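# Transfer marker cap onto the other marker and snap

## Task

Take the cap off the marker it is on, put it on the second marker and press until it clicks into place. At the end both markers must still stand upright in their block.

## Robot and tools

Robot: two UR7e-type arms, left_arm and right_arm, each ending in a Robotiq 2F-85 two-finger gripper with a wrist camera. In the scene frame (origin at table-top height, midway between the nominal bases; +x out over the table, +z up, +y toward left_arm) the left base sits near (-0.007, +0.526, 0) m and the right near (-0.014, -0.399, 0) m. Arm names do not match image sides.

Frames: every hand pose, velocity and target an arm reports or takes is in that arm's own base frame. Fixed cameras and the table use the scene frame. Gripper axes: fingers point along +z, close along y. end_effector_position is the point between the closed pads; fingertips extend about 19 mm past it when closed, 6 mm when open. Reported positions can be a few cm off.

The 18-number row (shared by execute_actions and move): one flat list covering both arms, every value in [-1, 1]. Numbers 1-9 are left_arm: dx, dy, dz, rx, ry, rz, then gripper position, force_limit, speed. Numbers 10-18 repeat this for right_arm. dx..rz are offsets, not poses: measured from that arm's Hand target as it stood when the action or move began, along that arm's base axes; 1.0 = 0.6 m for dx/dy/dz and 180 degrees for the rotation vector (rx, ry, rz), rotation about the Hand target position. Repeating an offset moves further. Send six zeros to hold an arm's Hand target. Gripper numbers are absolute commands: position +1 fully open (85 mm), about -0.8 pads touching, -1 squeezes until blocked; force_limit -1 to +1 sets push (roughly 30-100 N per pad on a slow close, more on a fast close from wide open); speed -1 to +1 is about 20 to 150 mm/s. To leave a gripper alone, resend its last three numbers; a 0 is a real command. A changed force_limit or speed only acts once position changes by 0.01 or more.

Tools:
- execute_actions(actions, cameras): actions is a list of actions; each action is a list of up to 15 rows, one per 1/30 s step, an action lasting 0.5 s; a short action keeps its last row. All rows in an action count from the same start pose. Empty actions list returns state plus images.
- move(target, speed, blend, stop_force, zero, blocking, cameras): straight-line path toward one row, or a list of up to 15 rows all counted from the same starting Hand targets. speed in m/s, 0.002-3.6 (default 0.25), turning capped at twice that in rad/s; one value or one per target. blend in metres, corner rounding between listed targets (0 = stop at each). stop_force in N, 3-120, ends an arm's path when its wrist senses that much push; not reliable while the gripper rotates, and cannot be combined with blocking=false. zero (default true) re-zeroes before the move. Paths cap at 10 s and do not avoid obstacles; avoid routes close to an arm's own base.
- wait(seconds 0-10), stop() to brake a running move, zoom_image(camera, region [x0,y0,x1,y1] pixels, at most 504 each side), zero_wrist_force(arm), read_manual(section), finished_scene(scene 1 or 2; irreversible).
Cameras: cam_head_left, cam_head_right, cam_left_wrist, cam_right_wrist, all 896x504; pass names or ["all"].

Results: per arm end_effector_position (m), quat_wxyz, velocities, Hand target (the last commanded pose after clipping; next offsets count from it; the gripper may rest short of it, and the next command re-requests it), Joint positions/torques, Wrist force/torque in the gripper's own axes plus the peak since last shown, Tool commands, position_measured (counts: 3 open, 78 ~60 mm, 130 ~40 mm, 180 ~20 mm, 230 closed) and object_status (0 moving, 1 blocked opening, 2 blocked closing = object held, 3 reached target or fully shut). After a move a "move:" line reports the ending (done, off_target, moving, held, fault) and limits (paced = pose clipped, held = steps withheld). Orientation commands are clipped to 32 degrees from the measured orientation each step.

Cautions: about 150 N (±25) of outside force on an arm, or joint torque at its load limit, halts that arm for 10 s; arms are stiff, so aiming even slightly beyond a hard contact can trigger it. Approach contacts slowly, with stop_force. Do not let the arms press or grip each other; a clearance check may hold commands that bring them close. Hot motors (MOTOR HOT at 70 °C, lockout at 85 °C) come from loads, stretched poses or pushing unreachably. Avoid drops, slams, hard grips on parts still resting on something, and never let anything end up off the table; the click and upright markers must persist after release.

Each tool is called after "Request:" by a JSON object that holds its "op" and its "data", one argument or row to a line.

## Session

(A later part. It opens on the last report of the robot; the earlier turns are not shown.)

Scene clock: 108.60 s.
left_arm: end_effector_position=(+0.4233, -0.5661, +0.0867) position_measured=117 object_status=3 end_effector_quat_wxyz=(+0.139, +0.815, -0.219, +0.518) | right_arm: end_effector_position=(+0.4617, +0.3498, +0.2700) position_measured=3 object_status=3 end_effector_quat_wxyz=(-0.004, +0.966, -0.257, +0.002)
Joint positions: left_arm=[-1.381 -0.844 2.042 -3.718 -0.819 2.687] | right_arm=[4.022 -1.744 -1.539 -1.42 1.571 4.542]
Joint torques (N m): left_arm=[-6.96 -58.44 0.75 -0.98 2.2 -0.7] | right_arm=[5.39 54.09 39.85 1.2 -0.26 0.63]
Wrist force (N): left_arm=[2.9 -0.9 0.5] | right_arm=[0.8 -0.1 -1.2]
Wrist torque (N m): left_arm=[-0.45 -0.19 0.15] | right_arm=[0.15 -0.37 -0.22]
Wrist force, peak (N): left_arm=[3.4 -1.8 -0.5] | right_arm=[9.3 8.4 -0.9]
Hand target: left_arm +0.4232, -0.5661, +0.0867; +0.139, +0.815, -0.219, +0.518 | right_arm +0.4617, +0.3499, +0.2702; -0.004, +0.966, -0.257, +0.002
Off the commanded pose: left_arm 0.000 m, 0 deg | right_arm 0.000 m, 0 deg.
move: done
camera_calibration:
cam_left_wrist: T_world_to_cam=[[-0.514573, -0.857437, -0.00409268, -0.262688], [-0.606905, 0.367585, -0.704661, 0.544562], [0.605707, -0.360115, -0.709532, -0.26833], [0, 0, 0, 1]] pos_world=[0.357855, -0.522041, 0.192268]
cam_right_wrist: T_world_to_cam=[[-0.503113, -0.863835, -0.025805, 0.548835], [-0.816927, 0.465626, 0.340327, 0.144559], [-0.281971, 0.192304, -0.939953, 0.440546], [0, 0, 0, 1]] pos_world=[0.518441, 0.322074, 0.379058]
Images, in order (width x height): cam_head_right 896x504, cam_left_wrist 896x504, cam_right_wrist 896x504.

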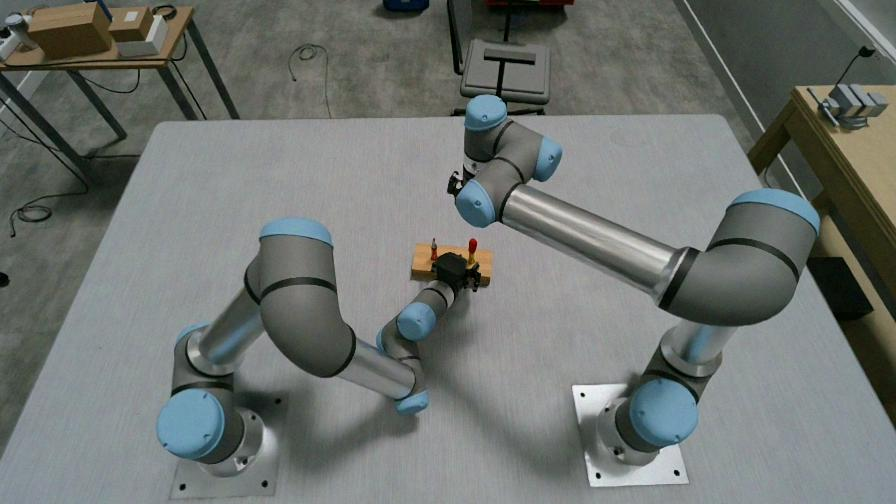

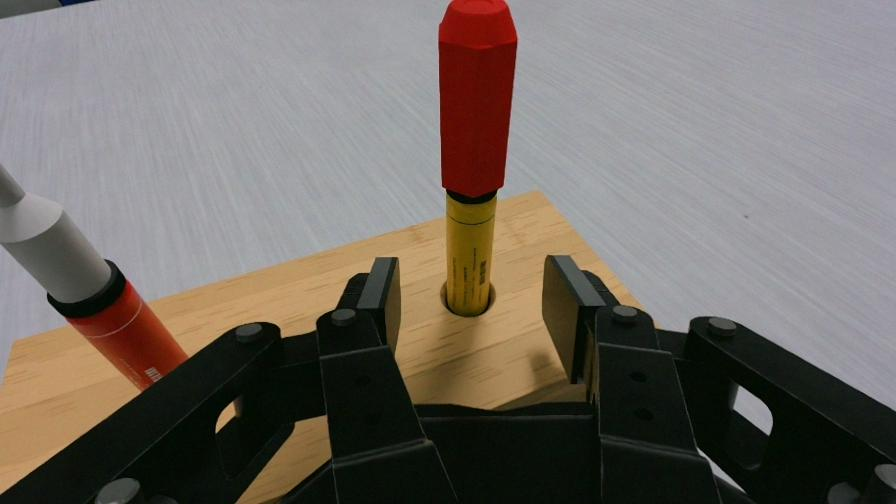

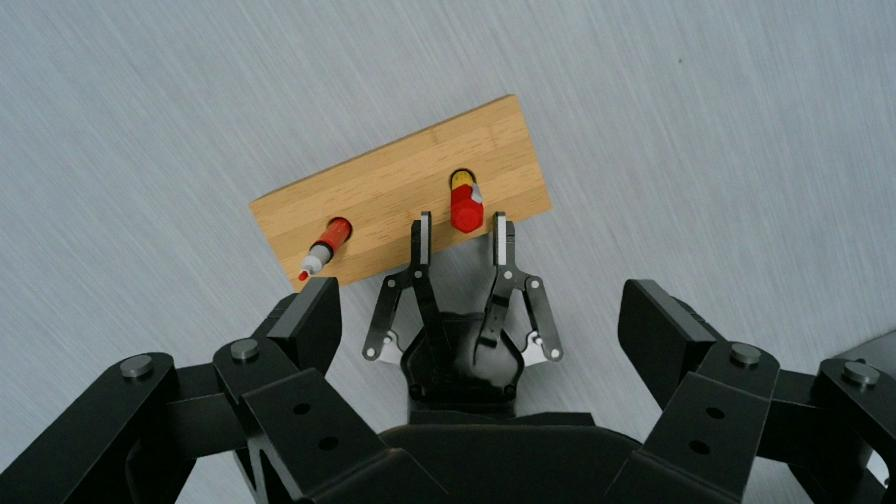

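Request:
{"op": "move", "data": {
  "target": [0.0255, -0.0162, -0.0075, 0, 0, 0, 0.1, -1, 0, 0.0087, 0.0034, 0, 0, 0, 0, 1, 1, 1],
  "speed": 0.1,
  "cameras": ["cam_left_wrist", "cam_right_wrist"]
}}

Request:
{"op": "zoom_image", "data": {
  "camera": "cam_left_wrist",
  "region": [360, 170, 600, 340]
}}

Request:
{"op": "zoom_image", "data": {
  "camera": "cam_right_wrist",
  "region": [400, 150, 540, 260]
}}

Scene clock: 127.33 s.
left_arm: end_effector_position=(+0.4386, -0.5759, +0.0820) position_measured=117 object_status=3 end_effector_quat_wxyz=(+0.139, +0.815, -0.220, +0.518) end_effector_velocity=(-0.001, +0.002, -0.001) end_effector_angular_velocity=(+0.001, +0.001, +0.002) | right_arm: end_effector_position=(+0.4670, +0.3520, +0.2702) position_measured=3 object_status=3 end_effector_quat_wxyz=(-0.004, +0.966, -0.257, +0.002)
Joint positions: left_arm=[-1.354 -0.814 1.99 -3.71 -0.84 2.708] | right_arm=[4.017 -1.757 -1.523 -1.423 1.571 4.538]
Joint velocities: left_arm=[-0.002 -0.002 0.006 0 0.003 -0.004] | right_arm=[within noise]
Joint torques (N m): left_arm=[-9.28 -59.83 1.18 -3.5 2.05 -1.1] | right_arm=[-0.63 38.55 17.68 1.32 0.96 0.68]
Wrist force (N): left_arm=[2.8 -0.8 0.9] | right_arm=[0.4 -0.4 -1.2]
Wrist torque (N m): left_arm=[-0.46 -0.19 0.19] | right_arm=[0.11 -0.31 -0.22]
Wrist force, peak (N): left_arm=[2.9 -1.1 1.6] | right_arm=[0.7 0.0 -2.0]
Hand target: left_arm +0.4385, -0.5758, +0.0822; +0.139, +0.815, -0.219, +0.518 | right_arm +0.4669, +0.3519, +0.2702; -0.004, +0.966, -0.257, +0.002
Off the commanded pose: left_arm 0.000 m, 0 deg | right_arm 0.000 m, 0 deg.
move: done
camera_calibration:
cam_left_wrist: T_world_to_cam=[[-0.514627, -0.857403, -0.00432259, -0.263105], [-0.606965, 0.367861, -0.704465, 0.554401], [0.605601, -0.359913, -0.709726, -0.284268], [0, 0, 0, 1]] pos_world=[0.373255, -0.531842, 0.187667]
cam_right_wrist: T_world_to_cam=[[-0.503103, -0.86383, -0.0261896, 0.553501], [-0.817002, 0.465513, 0.340302, 0.147766], [-0.281771, 0.192604, -0.939951, 0.441668], [0, 0, 0, 1]] pos_world=[0.523643, 0.324277, 0.379357]
Images, in order (width x height): cam_left_wrist 896x504, cam_right_wrist 896x504.

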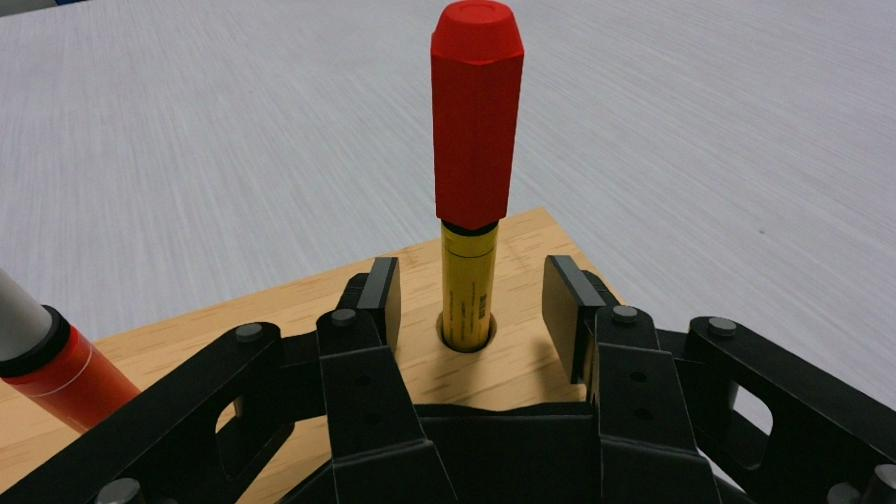

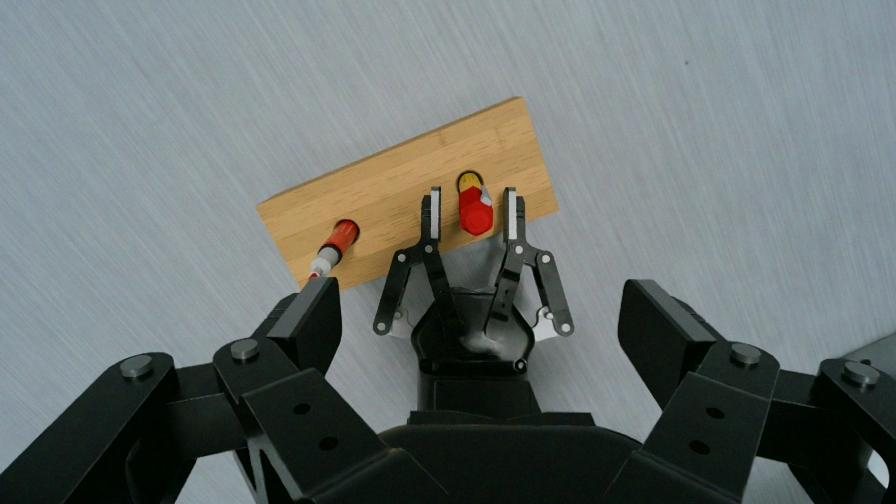

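Scaled by 2.100 from the camera's 896x504 image, which has a finer 1280x720 frame.

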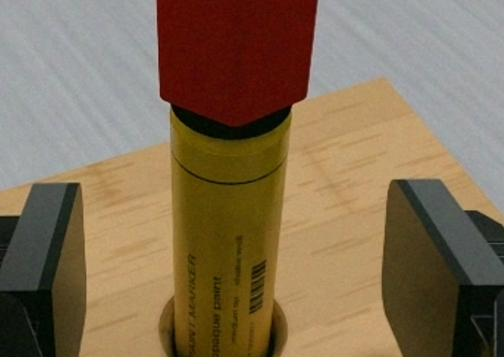

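Scaled by 3.600 from the camera's 896x504 image, which has a finer 1280x720 frame.

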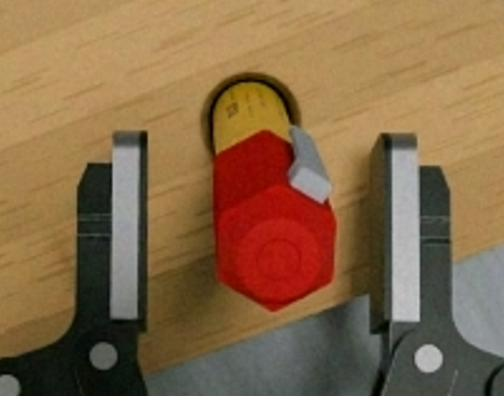

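Request:
{"op": "move", "data": {
  "target": [
    [0.0057, -0.0022, -0.0028, 0, 0, 0, 0.1, -1, 0, 0, 0, 0, 0, 0, 0, 1, 1, 1],
    [0.0057, -0.0022, -0.0028, 0, 0, 0, -1, -0.6, -1, 0, 0, 0, 0, 0, 0, 1, 1, 1]
  ],
  "speed": 0.06,
  "cameras": ["cam_left_wrist", "cam_right_wrist"]
}}

Request:
{"op": "zoom_image", "data": {
  "camera": "cam_left_wrist",
  "region": [360, 170, 600, 340]
}}

Request:
{"op": "zoom_image", "data": {
  "camera": "cam_right_wrist",
  "region": [400, 150, 540, 260]
}}

Scene clock: 135.67 s.
left_arm: end_effector_position=(+0.4419, -0.5772, +0.0806) position_measured=192 object_status=0 end_effector_quat_wxyz=(+0.139, +0.815, -0.219, +0.518) | right_arm: end_effector_position=(+0.4669, +0.3519, +0.2702) position_measured=3 object_status=3 end_effector_quat_wxyz=(-0.004, +0.966, -0.257, +0.002)
Joint positions: left_arm=[-1.349 -0.807 1.981 -3.711 -0.845 2.712] | right_arm=[4.017 -1.757 -1.523 -1.423 1.571 4.538]
Joint torques (N m): left_arm=[-8.98 -59.34 3.19 -3.27 1.93 -0.99] | right_arm=[4.1 54.71 5.73 4.01 0.71 0.56]
Wrist force (N): left_arm=[3.0 -1.1 0.1] | right_arm=[0.5 -0.3 -1.1]
Wrist torque (N m): left_arm=[-0.52 -0.19 0.20] | right_arm=[0.13 -0.33 -0.21]
Wrist force, peak (N): left_arm=[3.1 -1.0 0.7] | right_arm=[0.6 -0.1 -1.6]
Hand target: left_arm +0.4419, -0.5772, +0.0806; +0.139, +0.815, -0.219, +0.518 | right_arm +0.4669, +0.3519, +0.2702; -0.004, +0.966, -0.257, +0.002
Off the commanded pose: left_arm 0.000 m, 0 deg | right_arm 0.000 m, 0 deg.
move: done
camera_calibration:
cam_left_wrist: T_world_to_cam=[[-0.514625, -0.857405, -0.00415287, -0.262561], [-0.606861, 0.367658, -0.704661, 0.555715], [0.605707, -0.360116, -0.709532, -0.287982], [0, 0, 0, 1]] pos_world=[0.376554, -0.533141, 0.186167]
cam_right_wrist: T_world_to_cam=[[-0.503103, -0.86383, -0.0261896, 0.553362], [-0.817002, 0.465513, 0.340302, 0.147765], [-0.281771, 0.192604, -0.939951, 0.441565], [0, 0, 0, 1]] pos_world=[0.523543, 0.324177, 0.379257]
Images, in order (width x height): cam_left_wrist 896x504, cam_right_wrist 896x504.

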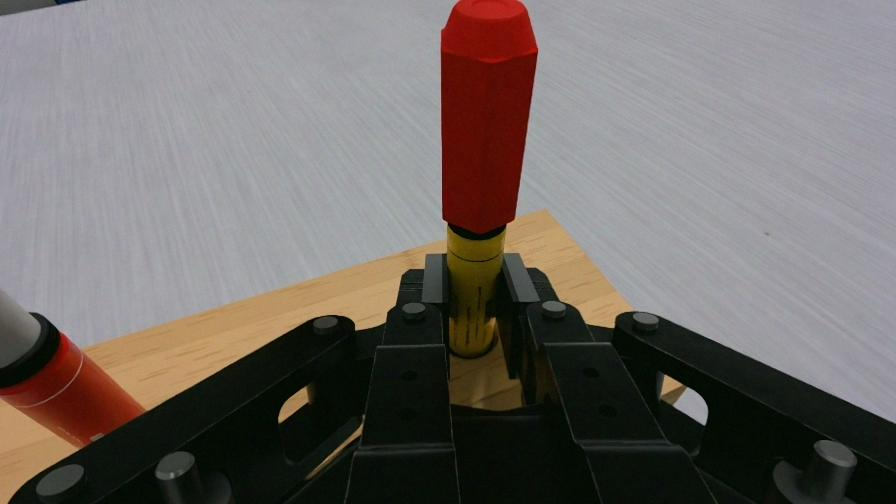

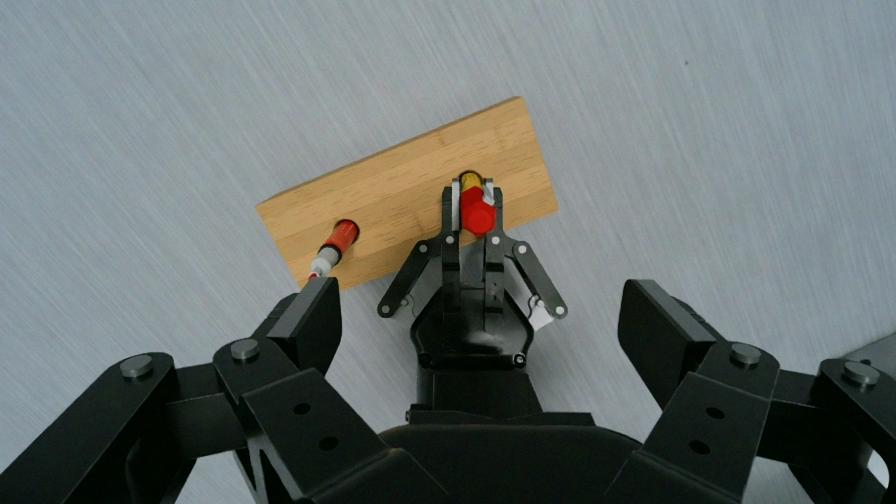

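Scaled by 2.100 from the camera's 896x504 image, which has a finer 1280x720 frame.

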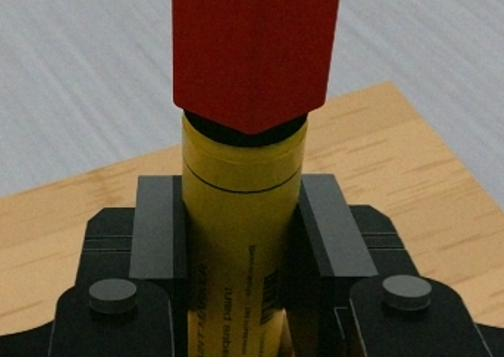

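Scaled by 3.600 from the camera's 896x504 image, which has a finer 1280x720 frame.

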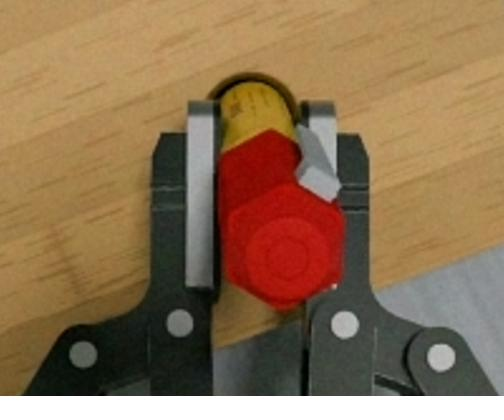

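Request:
{"op": "move", "data": {
  "target": [0, 0, 0, 0, 0, 0, -1, -0.6, -1, 0.0028, -0.0038, -0.0917, 0, 0, -0.0139, 0.2, -1, 0],
  "speed": 0.12,
  "cameras": ["cam_left_wrist", "cam_right_wrist"]
}}

Request:
{"op": "zoom_image", "data": {
  "camera": "cam_right_wrist",
  "region": [360, 150, 600, 350]
}}

Scene clock: 141.37 s.
left_arm: end_effector_position=(+0.4419, -0.5772, +0.0806) position_measured=192 object_status=2 end_effector_quat_wxyz=(+0.139, +0.815, -0.219, +0.518) | right_arm: end_effector_position=(+0.4686, +0.3495, +0.2150) position_measured=104 object_status=3 end_effector_quat_wxyz=(-0.004, +0.960, -0.278, +0.002)
Joint positions: left_arm=[-1.349 -0.807 1.981 -3.711 -0.845 2.712] | right_arm=[4.013 -1.783 -1.634 -1.285 1.571 4.577]
Joint torques (N m): left_arm=[-8.98 -60.04 0.95 -1.14 1.94 -0.94] | right_arm=[3.72 55.44 35.99 2.58 -0.96 -0.47]
Wrist force (N): left_arm=[3.0 -0.9 0.3] | right_arm=[0.6 -0.4 -1.4]
Wrist torque (N m): left_arm=[-0.49 -0.20 0.19] | right_arm=[0.13 -0.35 -0.21]
Wrist force, peak (N): left_arm=[3.4 -1.0 0.6] | right_arm=[0.4 0.0 -3.5]
Hand target: left_arm +0.4419, -0.5772, +0.0806; +0.139, +0.815, -0.219, +0.518 | right_arm +0.4686, +0.3496, +0.2151; -0.004, +0.960, -0.278, +0.002
Off the commanded pose: left_arm 0.000 m, 0 deg | right_arm 0.000 m, 0 deg.
move: done
camera_calibration:
cam_left_wrist: T_world_to_cam=[[-0.514625, -0.857405, -0.00415265, -0.262561], [-0.606904, 0.367684, -0.704611, 0.555735], [0.605664, -0.36009, -0.709582, -0.287944], [0, 0, 0, 1]] pos_world=[0.376554, -0.533141, 0.186167]
cam_right_wrist: T_world_to_cam=[[-0.540413, -0.841006, -0.0257564, 0.560136], [-0.795763, 0.500918, 0.340357, 0.146689], [-0.27334, 0.204429, -0.939944, 0.382531], [0, 0, 0, 1]] pos_world=[0.523996, 0.319397, 0.324058]
Images, in order (width x height): cam_left_wrist 896x504, cam_right_wrist 896x504.

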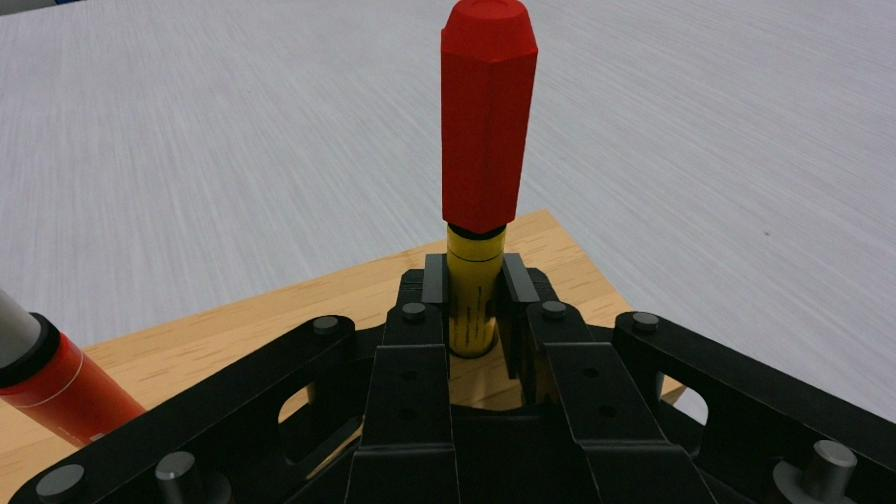

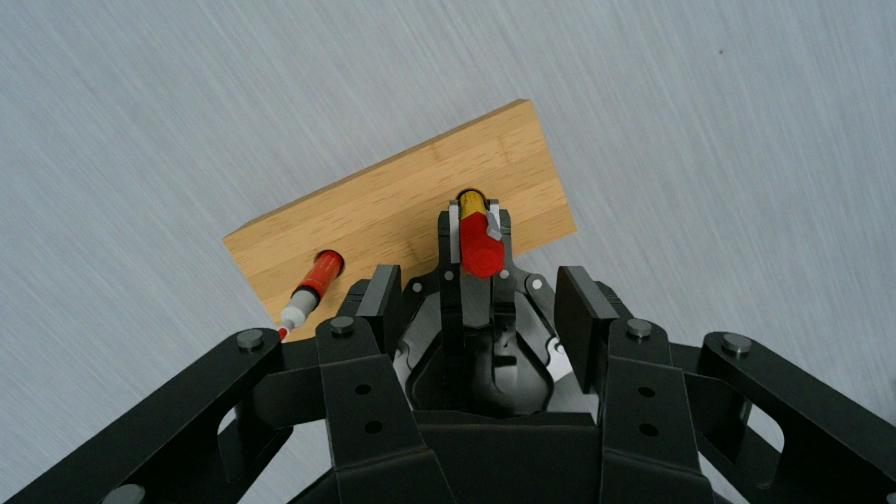

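Scaled by 2.100 from the camera's 896x504 image, which has a finer 1280x720 frame.

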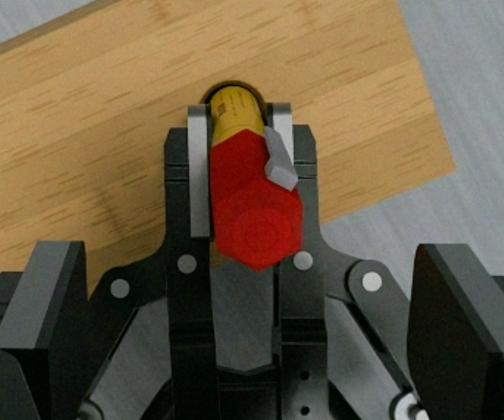

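Request:
{"op": "move", "data": {
  "target": [0, 0, 0, 0, 0, 0, -1, -0.6, -1, 0.0008, -0.0063, -0.0583, 0, 0, 0, 0.2, -1, 0],
  "speed": 0.08,
  "cameras": ["cam_left_wrist", "cam_right_wrist", "cam_head_right", "cam_head_left"]
}}

Request:
{"op": "zoom_image", "data": {
  "camera": "cam_right_wrist",
  "region": [360, 170, 600, 370]
}}

Request:
{"op": "zoom_image", "data": {
  "camera": "cam_head_right",
  "region": [420, 190, 540, 290]
}}

Scene clock: 147.93 s.
left_arm: end_effector_position=(+0.4419, -0.5772, +0.0806) position_measured=192 object_status=2 end_effector_quat_wxyz=(+0.139, +0.815, -0.219, +0.518) | right_arm: end_effector_position=(+0.4690, +0.3457, +0.1799) position_measured=104 object_status=3 end_effector_quat_wxyz=(-0.004, +0.960, -0.278, +0.002)
Joint positions: left_arm=[-1.349 -0.807 1.981 -3.711 -0.845 2.712] | right_arm=[4.008 -1.805 -1.701 -1.197 1.571 4.572]
Joint torques (N m): left_arm=[-9.6 -59.55 -0.25 -1.15 1.86 -1.06] | right_arm=[2.97 55.75 38.48 1.56 1.11 0.47]
Wrist force (N): left_arm=[3.1 -0.8 0.1] | right_arm=[0.6 -0.4 -1.1]
Wrist torque (N m): left_arm=[-0.48 -0.21 0.19] | right_arm=[0.13 -0.35 -0.20]
Wrist force, peak (N): left_arm=[3.5 -0.8 0.4] | right_arm=[0.5 -0.7 -3.0]
Hand target: left_arm +0.4419, -0.5772, +0.0806; +0.139, +0.815, -0.219, +0.518 | right_arm +0.4690, +0.3458, +0.1802; -0.004, +0.960, -0.278, +0.002
Off the commanded pose: left_arm 0.000 m, 0 deg | right_arm 0.000 m, 0 deg.
move: done
camera_calibration:
cam_left_wrist: T_world_to_cam=[[-0.514625, -0.857405, -0.00415265, -0.262561], [-0.606904, 0.367684, -0.704611, 0.555735], [0.605664, -0.36009, -0.709582, -0.287944], [0, 0, 0, 1]] pos_world=[0.376554, -0.533141, 0.186167]
cam_right_wrist: T_world_to_cam=[[-0.540413, -0.841006, -0.0257564, 0.556309], [-0.795763, 0.500918, 0.340357, 0.160903], [-0.27334, 0.204429, -0.939944, 0.350547], [0, 0, 0, 1]] pos_world=[0.524496, 0.315597, 0.289058]

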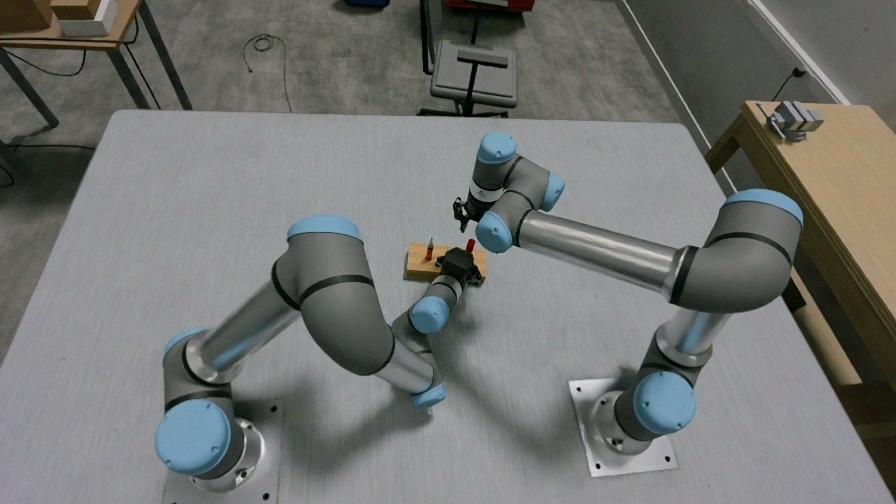

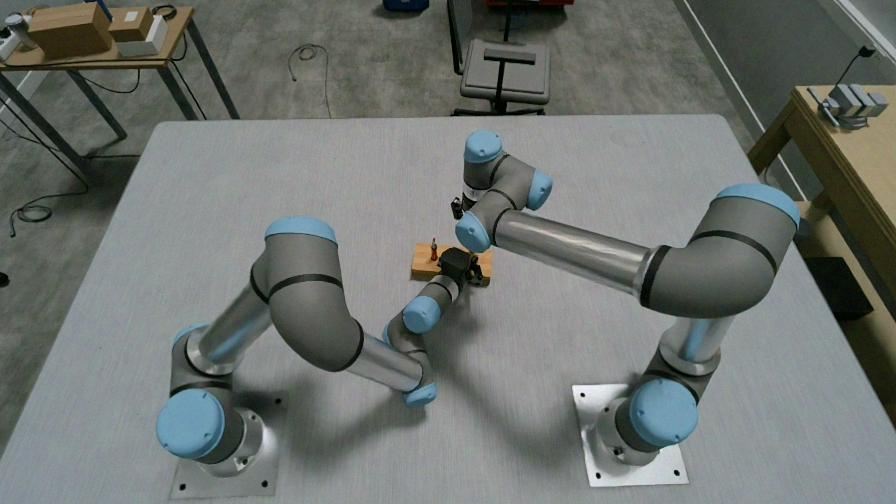

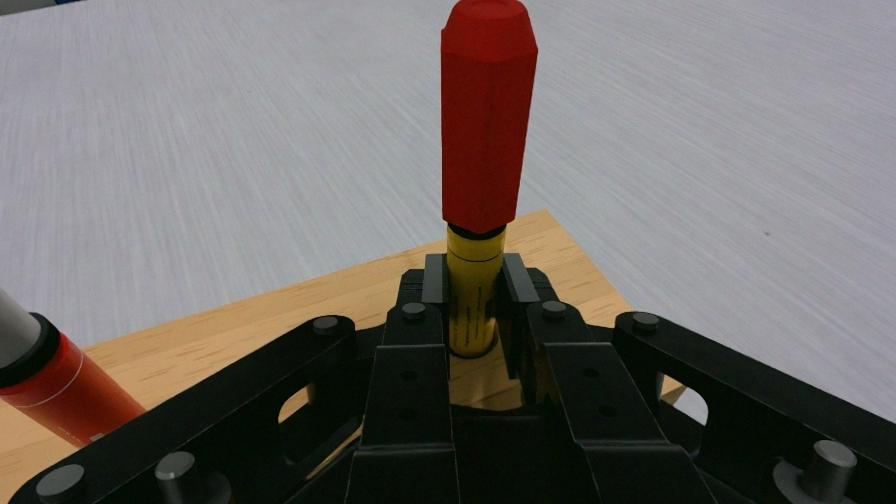

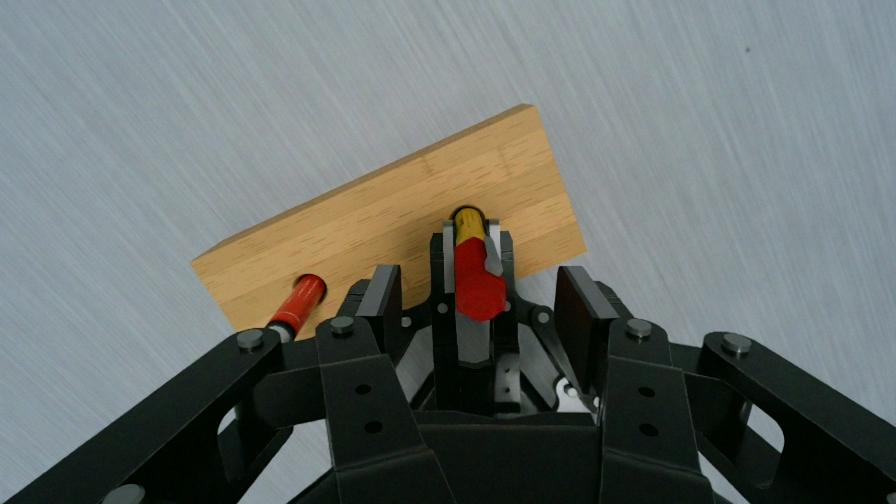

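Scaled by 2.100 from the camera's 896x504 image, which has a finer 1280x720 frame.

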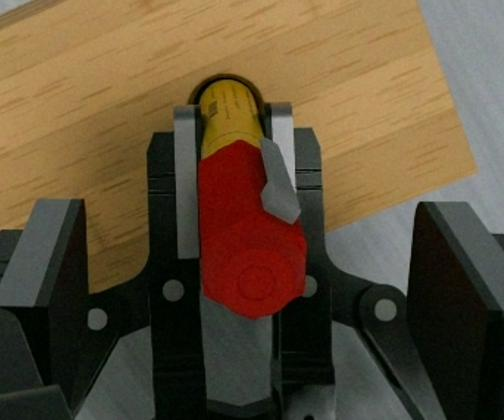

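Scaled by 4.200 from the camera's 896x504 image, which has a finer 1280x720 frame.

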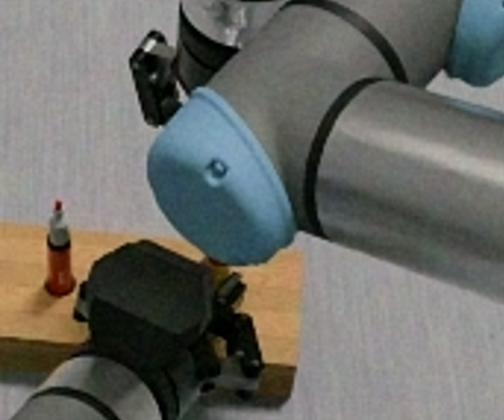

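Request:
{"op": "move", "data": {
  "target": [
    [0, 0, 0, 0, 0, 0, -1, -0.6, -1, -0.0007, -0.0012, -0.0367, 0, 0, 0, 0.2, -1, 0],
    [0, 0, 0, 0, 0, 0, -1, -0.6, -1, -0.0007, -0.0012, -0.0367, 0, 0, 0, -1, -0.2, -1]
  ],
  "speed": 0.06,
  "cameras": ["cam_left_wrist", "cam_right_wrist"]
}}

Request:
{"op": "zoom_image", "data": {
  "camera": "cam_right_wrist",
  "region": [360, 170, 600, 410]
}}

Request:
{"op": "zoom_image", "data": {
  "camera": "cam_left_wrist",
  "region": [360, 0, 640, 280]
}}

Scene clock: 157.07 s.
left_arm: end_effector_position=(+0.4419, -0.5772, +0.0806) position_measured=192 object_status=2 end_effector_quat_wxyz=(+0.139, +0.815, -0.219, +0.518) | right_arm: end_effector_position=(+0.4686, +0.3451, +0.1581) position_measured=188 object_status=0 end_effector_quat_wxyz=(-0.004, +0.960, -0.278, +0.002)
Joint positions: left_arm=[-1.349 -0.807 1.981 -3.711 -0.845 2.712] | right_arm=[4.008 -1.823 -1.738 -1.141 1.571 4.572]
Joint torques (N m): left_arm=[-9.01 -59.87 -2.56 -1.04 1.81 -1.07] | right_arm=[-7.67 53.82 35.91 1.54 -0.87 0.16]
Wrist force (N): left_arm=[0.9 -2.7 0.9] | right_arm=[0.5 1.8 -4.6]
Wrist torque (N m): left_arm=[-0.56 -0.16 0.08] | right_arm=[0.12 -0.32 -0.23]
Wrist force, peak (N): left_arm=[1.7 -2.9 0.9] | right_arm=[0.5 1.8 -4.6]
Hand target: left_arm +0.4419, -0.5772, +0.0806; +0.139, +0.815, -0.219, +0.518 | right_arm +0.4686, +0.3451, +0.1581; -0.004, +0.960, -0.278, +0.002
Off the commanded pose: left_arm 0.000 m, 0 deg | right_arm 0.000 m, 0 deg.
move: done
camera_calibration:
cam_left_wrist: T_world_to_cam=[[-0.514625, -0.857405, -0.00415265, -0.262561], [-0.606904, 0.367684, -0.704611, 0.555735], [0.605664, -0.36009, -0.709582, -0.287944], [0, 0, 0, 1]] pos_world=[0.376554, -0.533141, 0.186167]
cam_right_wrist: T_world_to_cam=[[-0.540349, -0.841032, -0.0262217, 0.555075], [-0.795907, 0.500748, 0.340269, 0.168379], [-0.273047, 0.204734, -0.939962, 0.329796], [0, 0, 0, 1]] pos_world=[0.523998, 0.315, 0.267257]
Images, in order (width x height): cam_left_wrist 896x504, cam_right_wrist 896x504.

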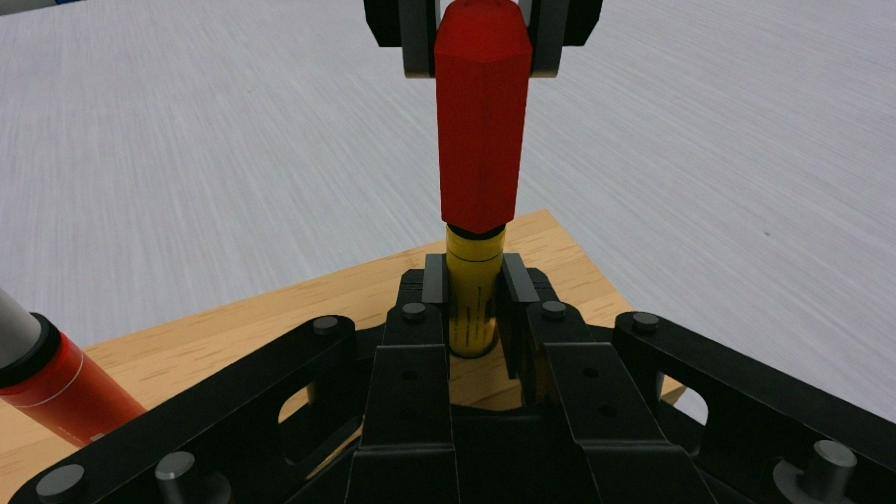

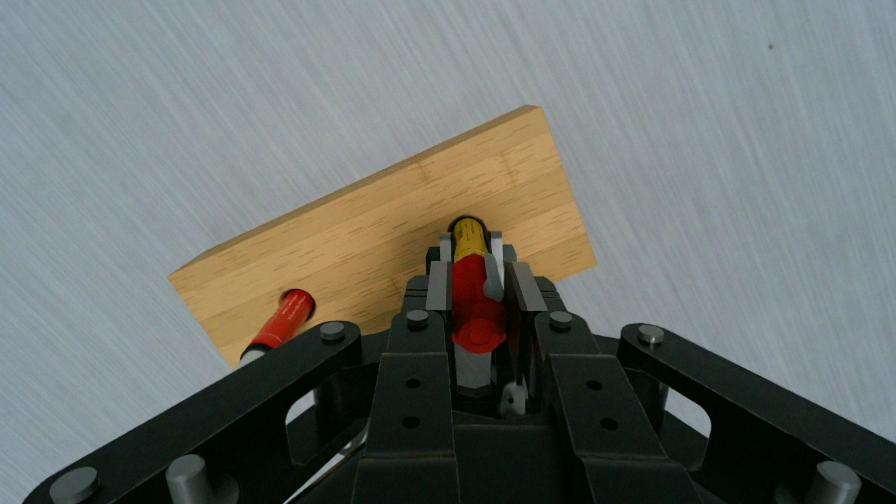

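Scaled by 2.100 from the camera's 896x504 image, which has a finer 1280x720 frame.

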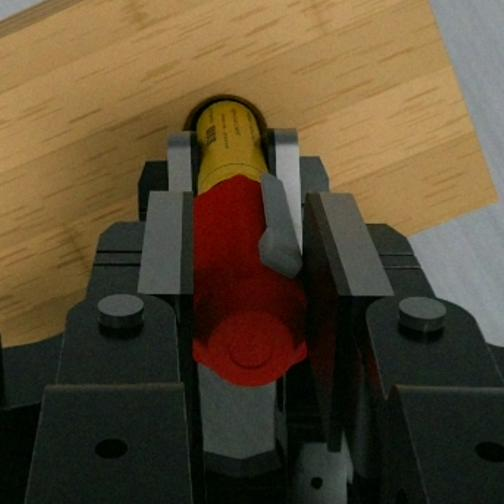

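Scaled by 1.800 from the camera's 896x504 image, which has a finer 1280x720 frame.

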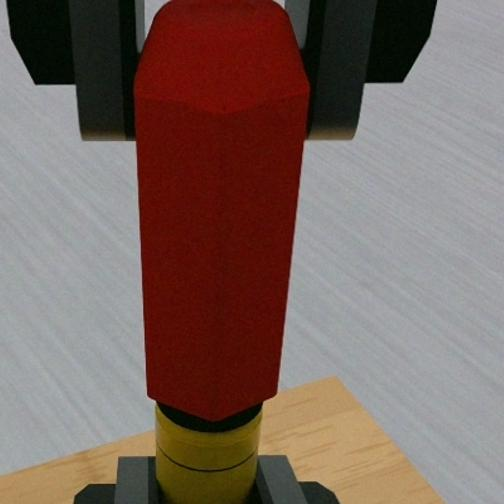

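Request:
{"op": "move", "data": {
  "target": [
    [0, 0, 0, 0, 0, 0, -1, -0.6, -1, 0, 0, 0, 0, 0, 0, 0.2, -1, -0.5],
    [0, 0, 0, 0, 0, 0, -1, -0.6, -1, 0, 0, -0.0208, 0, 0, 0, 0.2, -1, -0.5],
    [0, 0, 0, 0, 0, 0, -1, -0.6, -1, 0, 0, -0.0208, 0, 0, 0, -1, -0.1, -1]
  ],
  "speed": 0.06,
  "cameras": ["cam_left_wrist", "cam_right_wrist"]
}}

Request:
{"op": "zoom_image", "data": {
  "camera": "cam_left_wrist",
  "region": [360, 0, 640, 280]
}}

Request:
{"op": "zoom_image", "data": {
  "camera": "cam_right_wrist",
  "region": [360, 170, 600, 410]
}}

Scene clock: 163.37 s.
left_arm: end_effector_position=(+0.4419, -0.5772, +0.0806) position_measured=192 object_status=2 end_effector_quat_wxyz=(+0.139, +0.815, -0.219, +0.518) | right_arm: end_effector_position=(+0.4686, +0.3451, +0.1457) position_measured=187 object_status=0 end_effector_quat_wxyz=(-0.004, +0.960, -0.278, +0.002)
Joint positions: left_arm=[-1.349 -0.807 1.981 -3.711 -0.845 2.712] | right_arm=[4.008 -1.836 -1.757 -1.11 1.571 4.572]
Joint torques (N m): left_arm=[-9.17 -56.45 -4.84 -1.1 1.18 -1.06] | right_arm=[5.04 53.15 36.97 1.38 -1.22 0.43]
Wrist force (N): left_arm=[0.5 -2.4 1.1] | right_arm=[0.7 1.3 -4.3]
Wrist torque (N m): left_arm=[-0.54 -0.12 0.10] | right_arm=[0.10 -0.32 -0.23]
Wrist force, peak (N): left_arm=[2.8 -2.2 0.2] | right_arm=[0.8 1.6 -4.9]
Hand target: left_arm +0.4419, -0.5772, +0.0806; +0.139, +0.815, -0.219, +0.518 | right_arm +0.4686, +0.3451, +0.1457; -0.004, +0.960, -0.278, +0.002
Off the commanded pose: left_arm 0.000 m, 0 deg | right_arm 0.000 m, 0 deg.
move: done
camera_calibration:
cam_left_wrist: T_world_to_cam=[[-0.514625, -0.857405, -0.00415265, -0.262561], [-0.606904, 0.367684, -0.704611, 0.555735], [0.605664, -0.36009, -0.709582, -0.287944], [0, 0, 0, 1]] pos_world=[0.376554, -0.533141, 0.186167]
cam_right_wrist: T_world_to_cam=[[-0.540349, -0.841032, -0.0262217, 0.55475], [-0.795907, 0.500748, 0.340269, 0.172599], [-0.273047, 0.204734, -0.939962, 0.318141], [0, 0, 0, 1]] pos_world=[0.523998, 0.315, 0.254857]
Images, in order (width x height): cam_left_wrist 896x504, cam_right_wrist 896x504.

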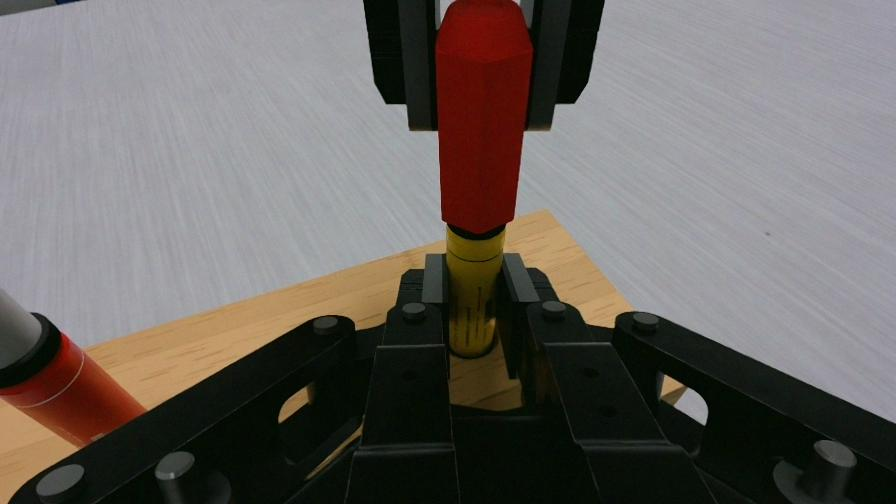

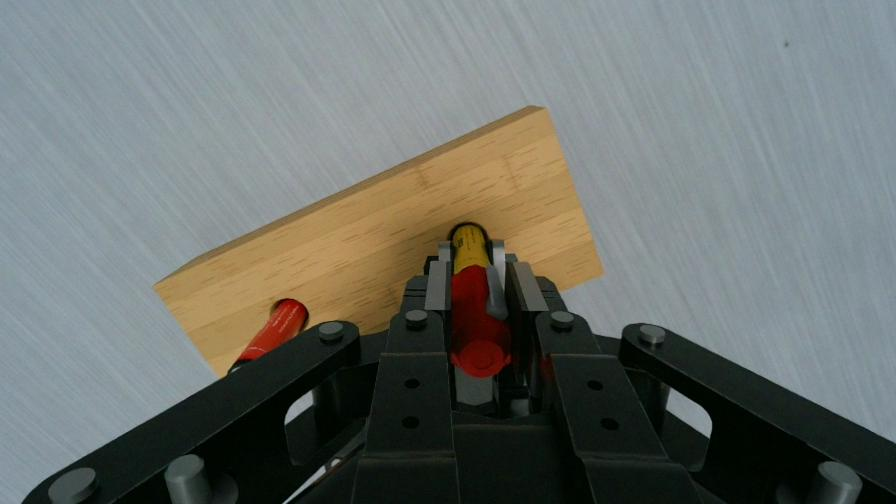

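Scaled by 1.800 from the camera's 896x504 image, which has a finer 1280x720 frame.

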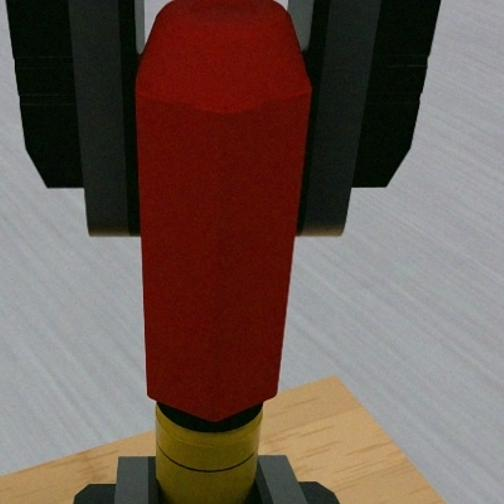

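Scaled by 2.100 from the camera's 896x504 image, which has a finer 1280x720 frame.

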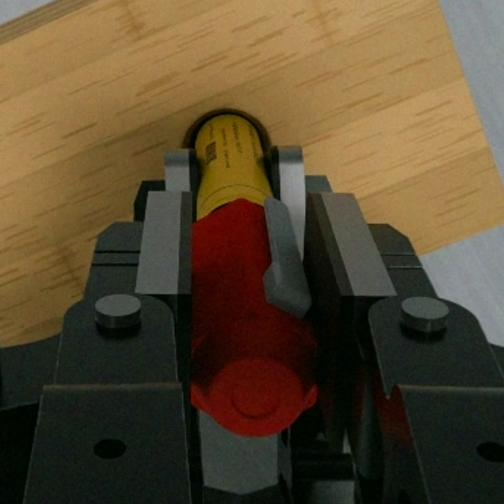

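Request:
{"op": "wait", "data": {
  "seconds": 0.3
}}

Scene clock: 165.17 s.
left_arm: end_effector_position=(+0.4419, -0.5772, +0.0806) position_measured=192 object_status=2 end_effector_quat_wxyz=(+0.139, +0.815, -0.219, +0.518) | right_arm: end_effector_position=(+0.4686, +0.3451, +0.1457) position_measured=187 object_status=2 end_effector_quat_wxyz=(-0.004, +0.960, -0.278, +0.002)
Joint positions: left_arm=[-1.349 -0.807 1.981 -3.711 -0.845 2.712] | right_arm=[4.008 -1.836 -1.757 -1.11 1.571 4.572]
Joint torques (N m): left_arm=[-8.99 -54.77 -5.47 -1.08 1.02 -0.99] | right_arm=[4.13 40.22 29.55 4.9 -0.87 0.54]
Wrist force (N): left_arm=[0.6 -2.5 1.0] | right_arm=[0.7 1.6 -4.0]
Wrist torque (N m): left_arm=[-0.56 -0.13 0.11] | right_arm=[0.15 -0.32 -0.23]
Wrist force, peak (N): left_arm=[0.6 -2.6 1.1] | right_arm=[0.9 1.4 -4.4]
Hand target: left_arm +0.4419, -0.5772, +0.0806; +0.139, +0.815, -0.219, +0.518 | right_arm +0.4686, +0.3451, +0.1457; -0.004, +0.960, -0.278, +0.002
Tool commands: left_gripper/position=-1.0 left_gripper/force_limit=-0.6 left_gripper/speed=-1.0 right_gripper/position=-1.0 right_gripper/force_limit=-0.1 right_gripper/speed=-1.0
Off the commanded pose: left_arm 0.000 m, 0 deg | right_arm 0.000 m, 0 deg.
wait: 0.30 s; at rest from the start

Request:
{"op": "move", "data": {
  "target": [0, 0, 0, 0, 0, 0, -1, -0.6, -1, 0, 0, 0.025, 0, 0, 0, -1, -0.1, -1],
  "speed": 0.015,
  "cameras": ["cam_left_wrist"]
}}

Scene clock: 167.63 s.
left_arm: end_effector_position=(+0.4419, -0.5772, +0.0806) position_measured=192 object_status=2 end_effector_quat_wxyz=(+0.139, +0.815, -0.219, +0.518) | right_arm: end_effector_position=(+0.4686, +0.3451, +0.1608) position_measured=187 object_status=2 end_effector_quat_wxyz=(-0.004, +0.960, -0.278, +0.002)
Joint positions: left_arm=[-1.349 -0.807 1.981 -3.711 -0.845 2.712] | right_arm=[4.008 -1.821 -1.734 -1.148 1.571 4.572]
Joint torques (N m): left_arm=[-9.08 -51.89 -6.32 -1.06 0.64 -1.02] | right_arm=[5.42 44.66 23.48 4.67 -1.06 0.59]
Wrist force (N): left_arm=[3.0 -2.3 0.3] | right_arm=[0.7 1.1 -0.8]
Wrist torque (N m): left_arm=[-0.51 -0.16 0.14] | right_arm=[0.12 -0.33 -0.23]
Wrist force, peak (N): left_arm=[9.4 -1.4 -2.3] | right_arm=[0.5 0.1 5.4]
Hand target: left_arm +0.4419, -0.5772, +0.0806; +0.139, +0.815, -0.219, +0.518 | right_arm +0.4686, +0.3451, +0.1607; -0.004, +0.960, -0.278, +0.002
Off the commanded pose: left_arm 0.000 m, 0 deg | right_arm 0.000 m, 0 deg.
move: done
camera_calibration:
cam_left_wrist: T_world_to_cam=[[-0.514625, -0.857405, -0.00415265, -0.262561], [-0.606904, 0.367684, -0.704611, 0.555735], [0.605664, -0.36009, -0.709582, -0.287944], [0, 0, 0, 1]] pos_world=[0.376554, -0.533141, 0.186167]
Images, in order (width x height): cam_left_wrist 896x504.

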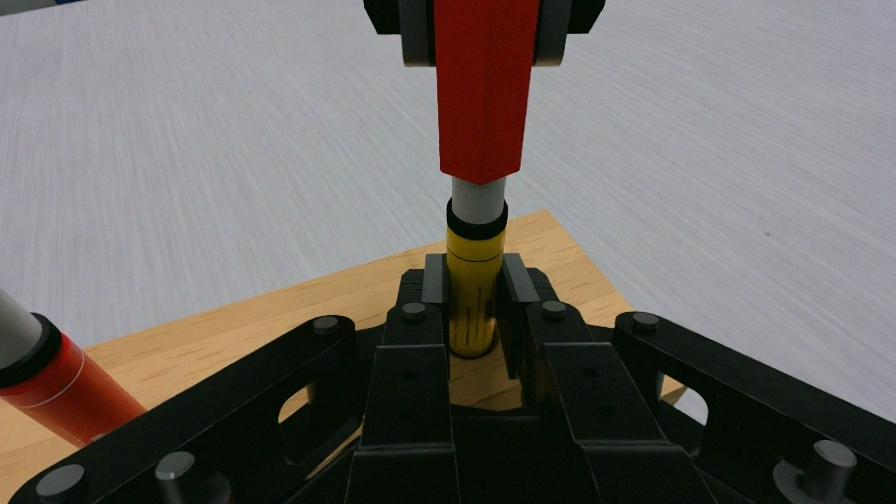

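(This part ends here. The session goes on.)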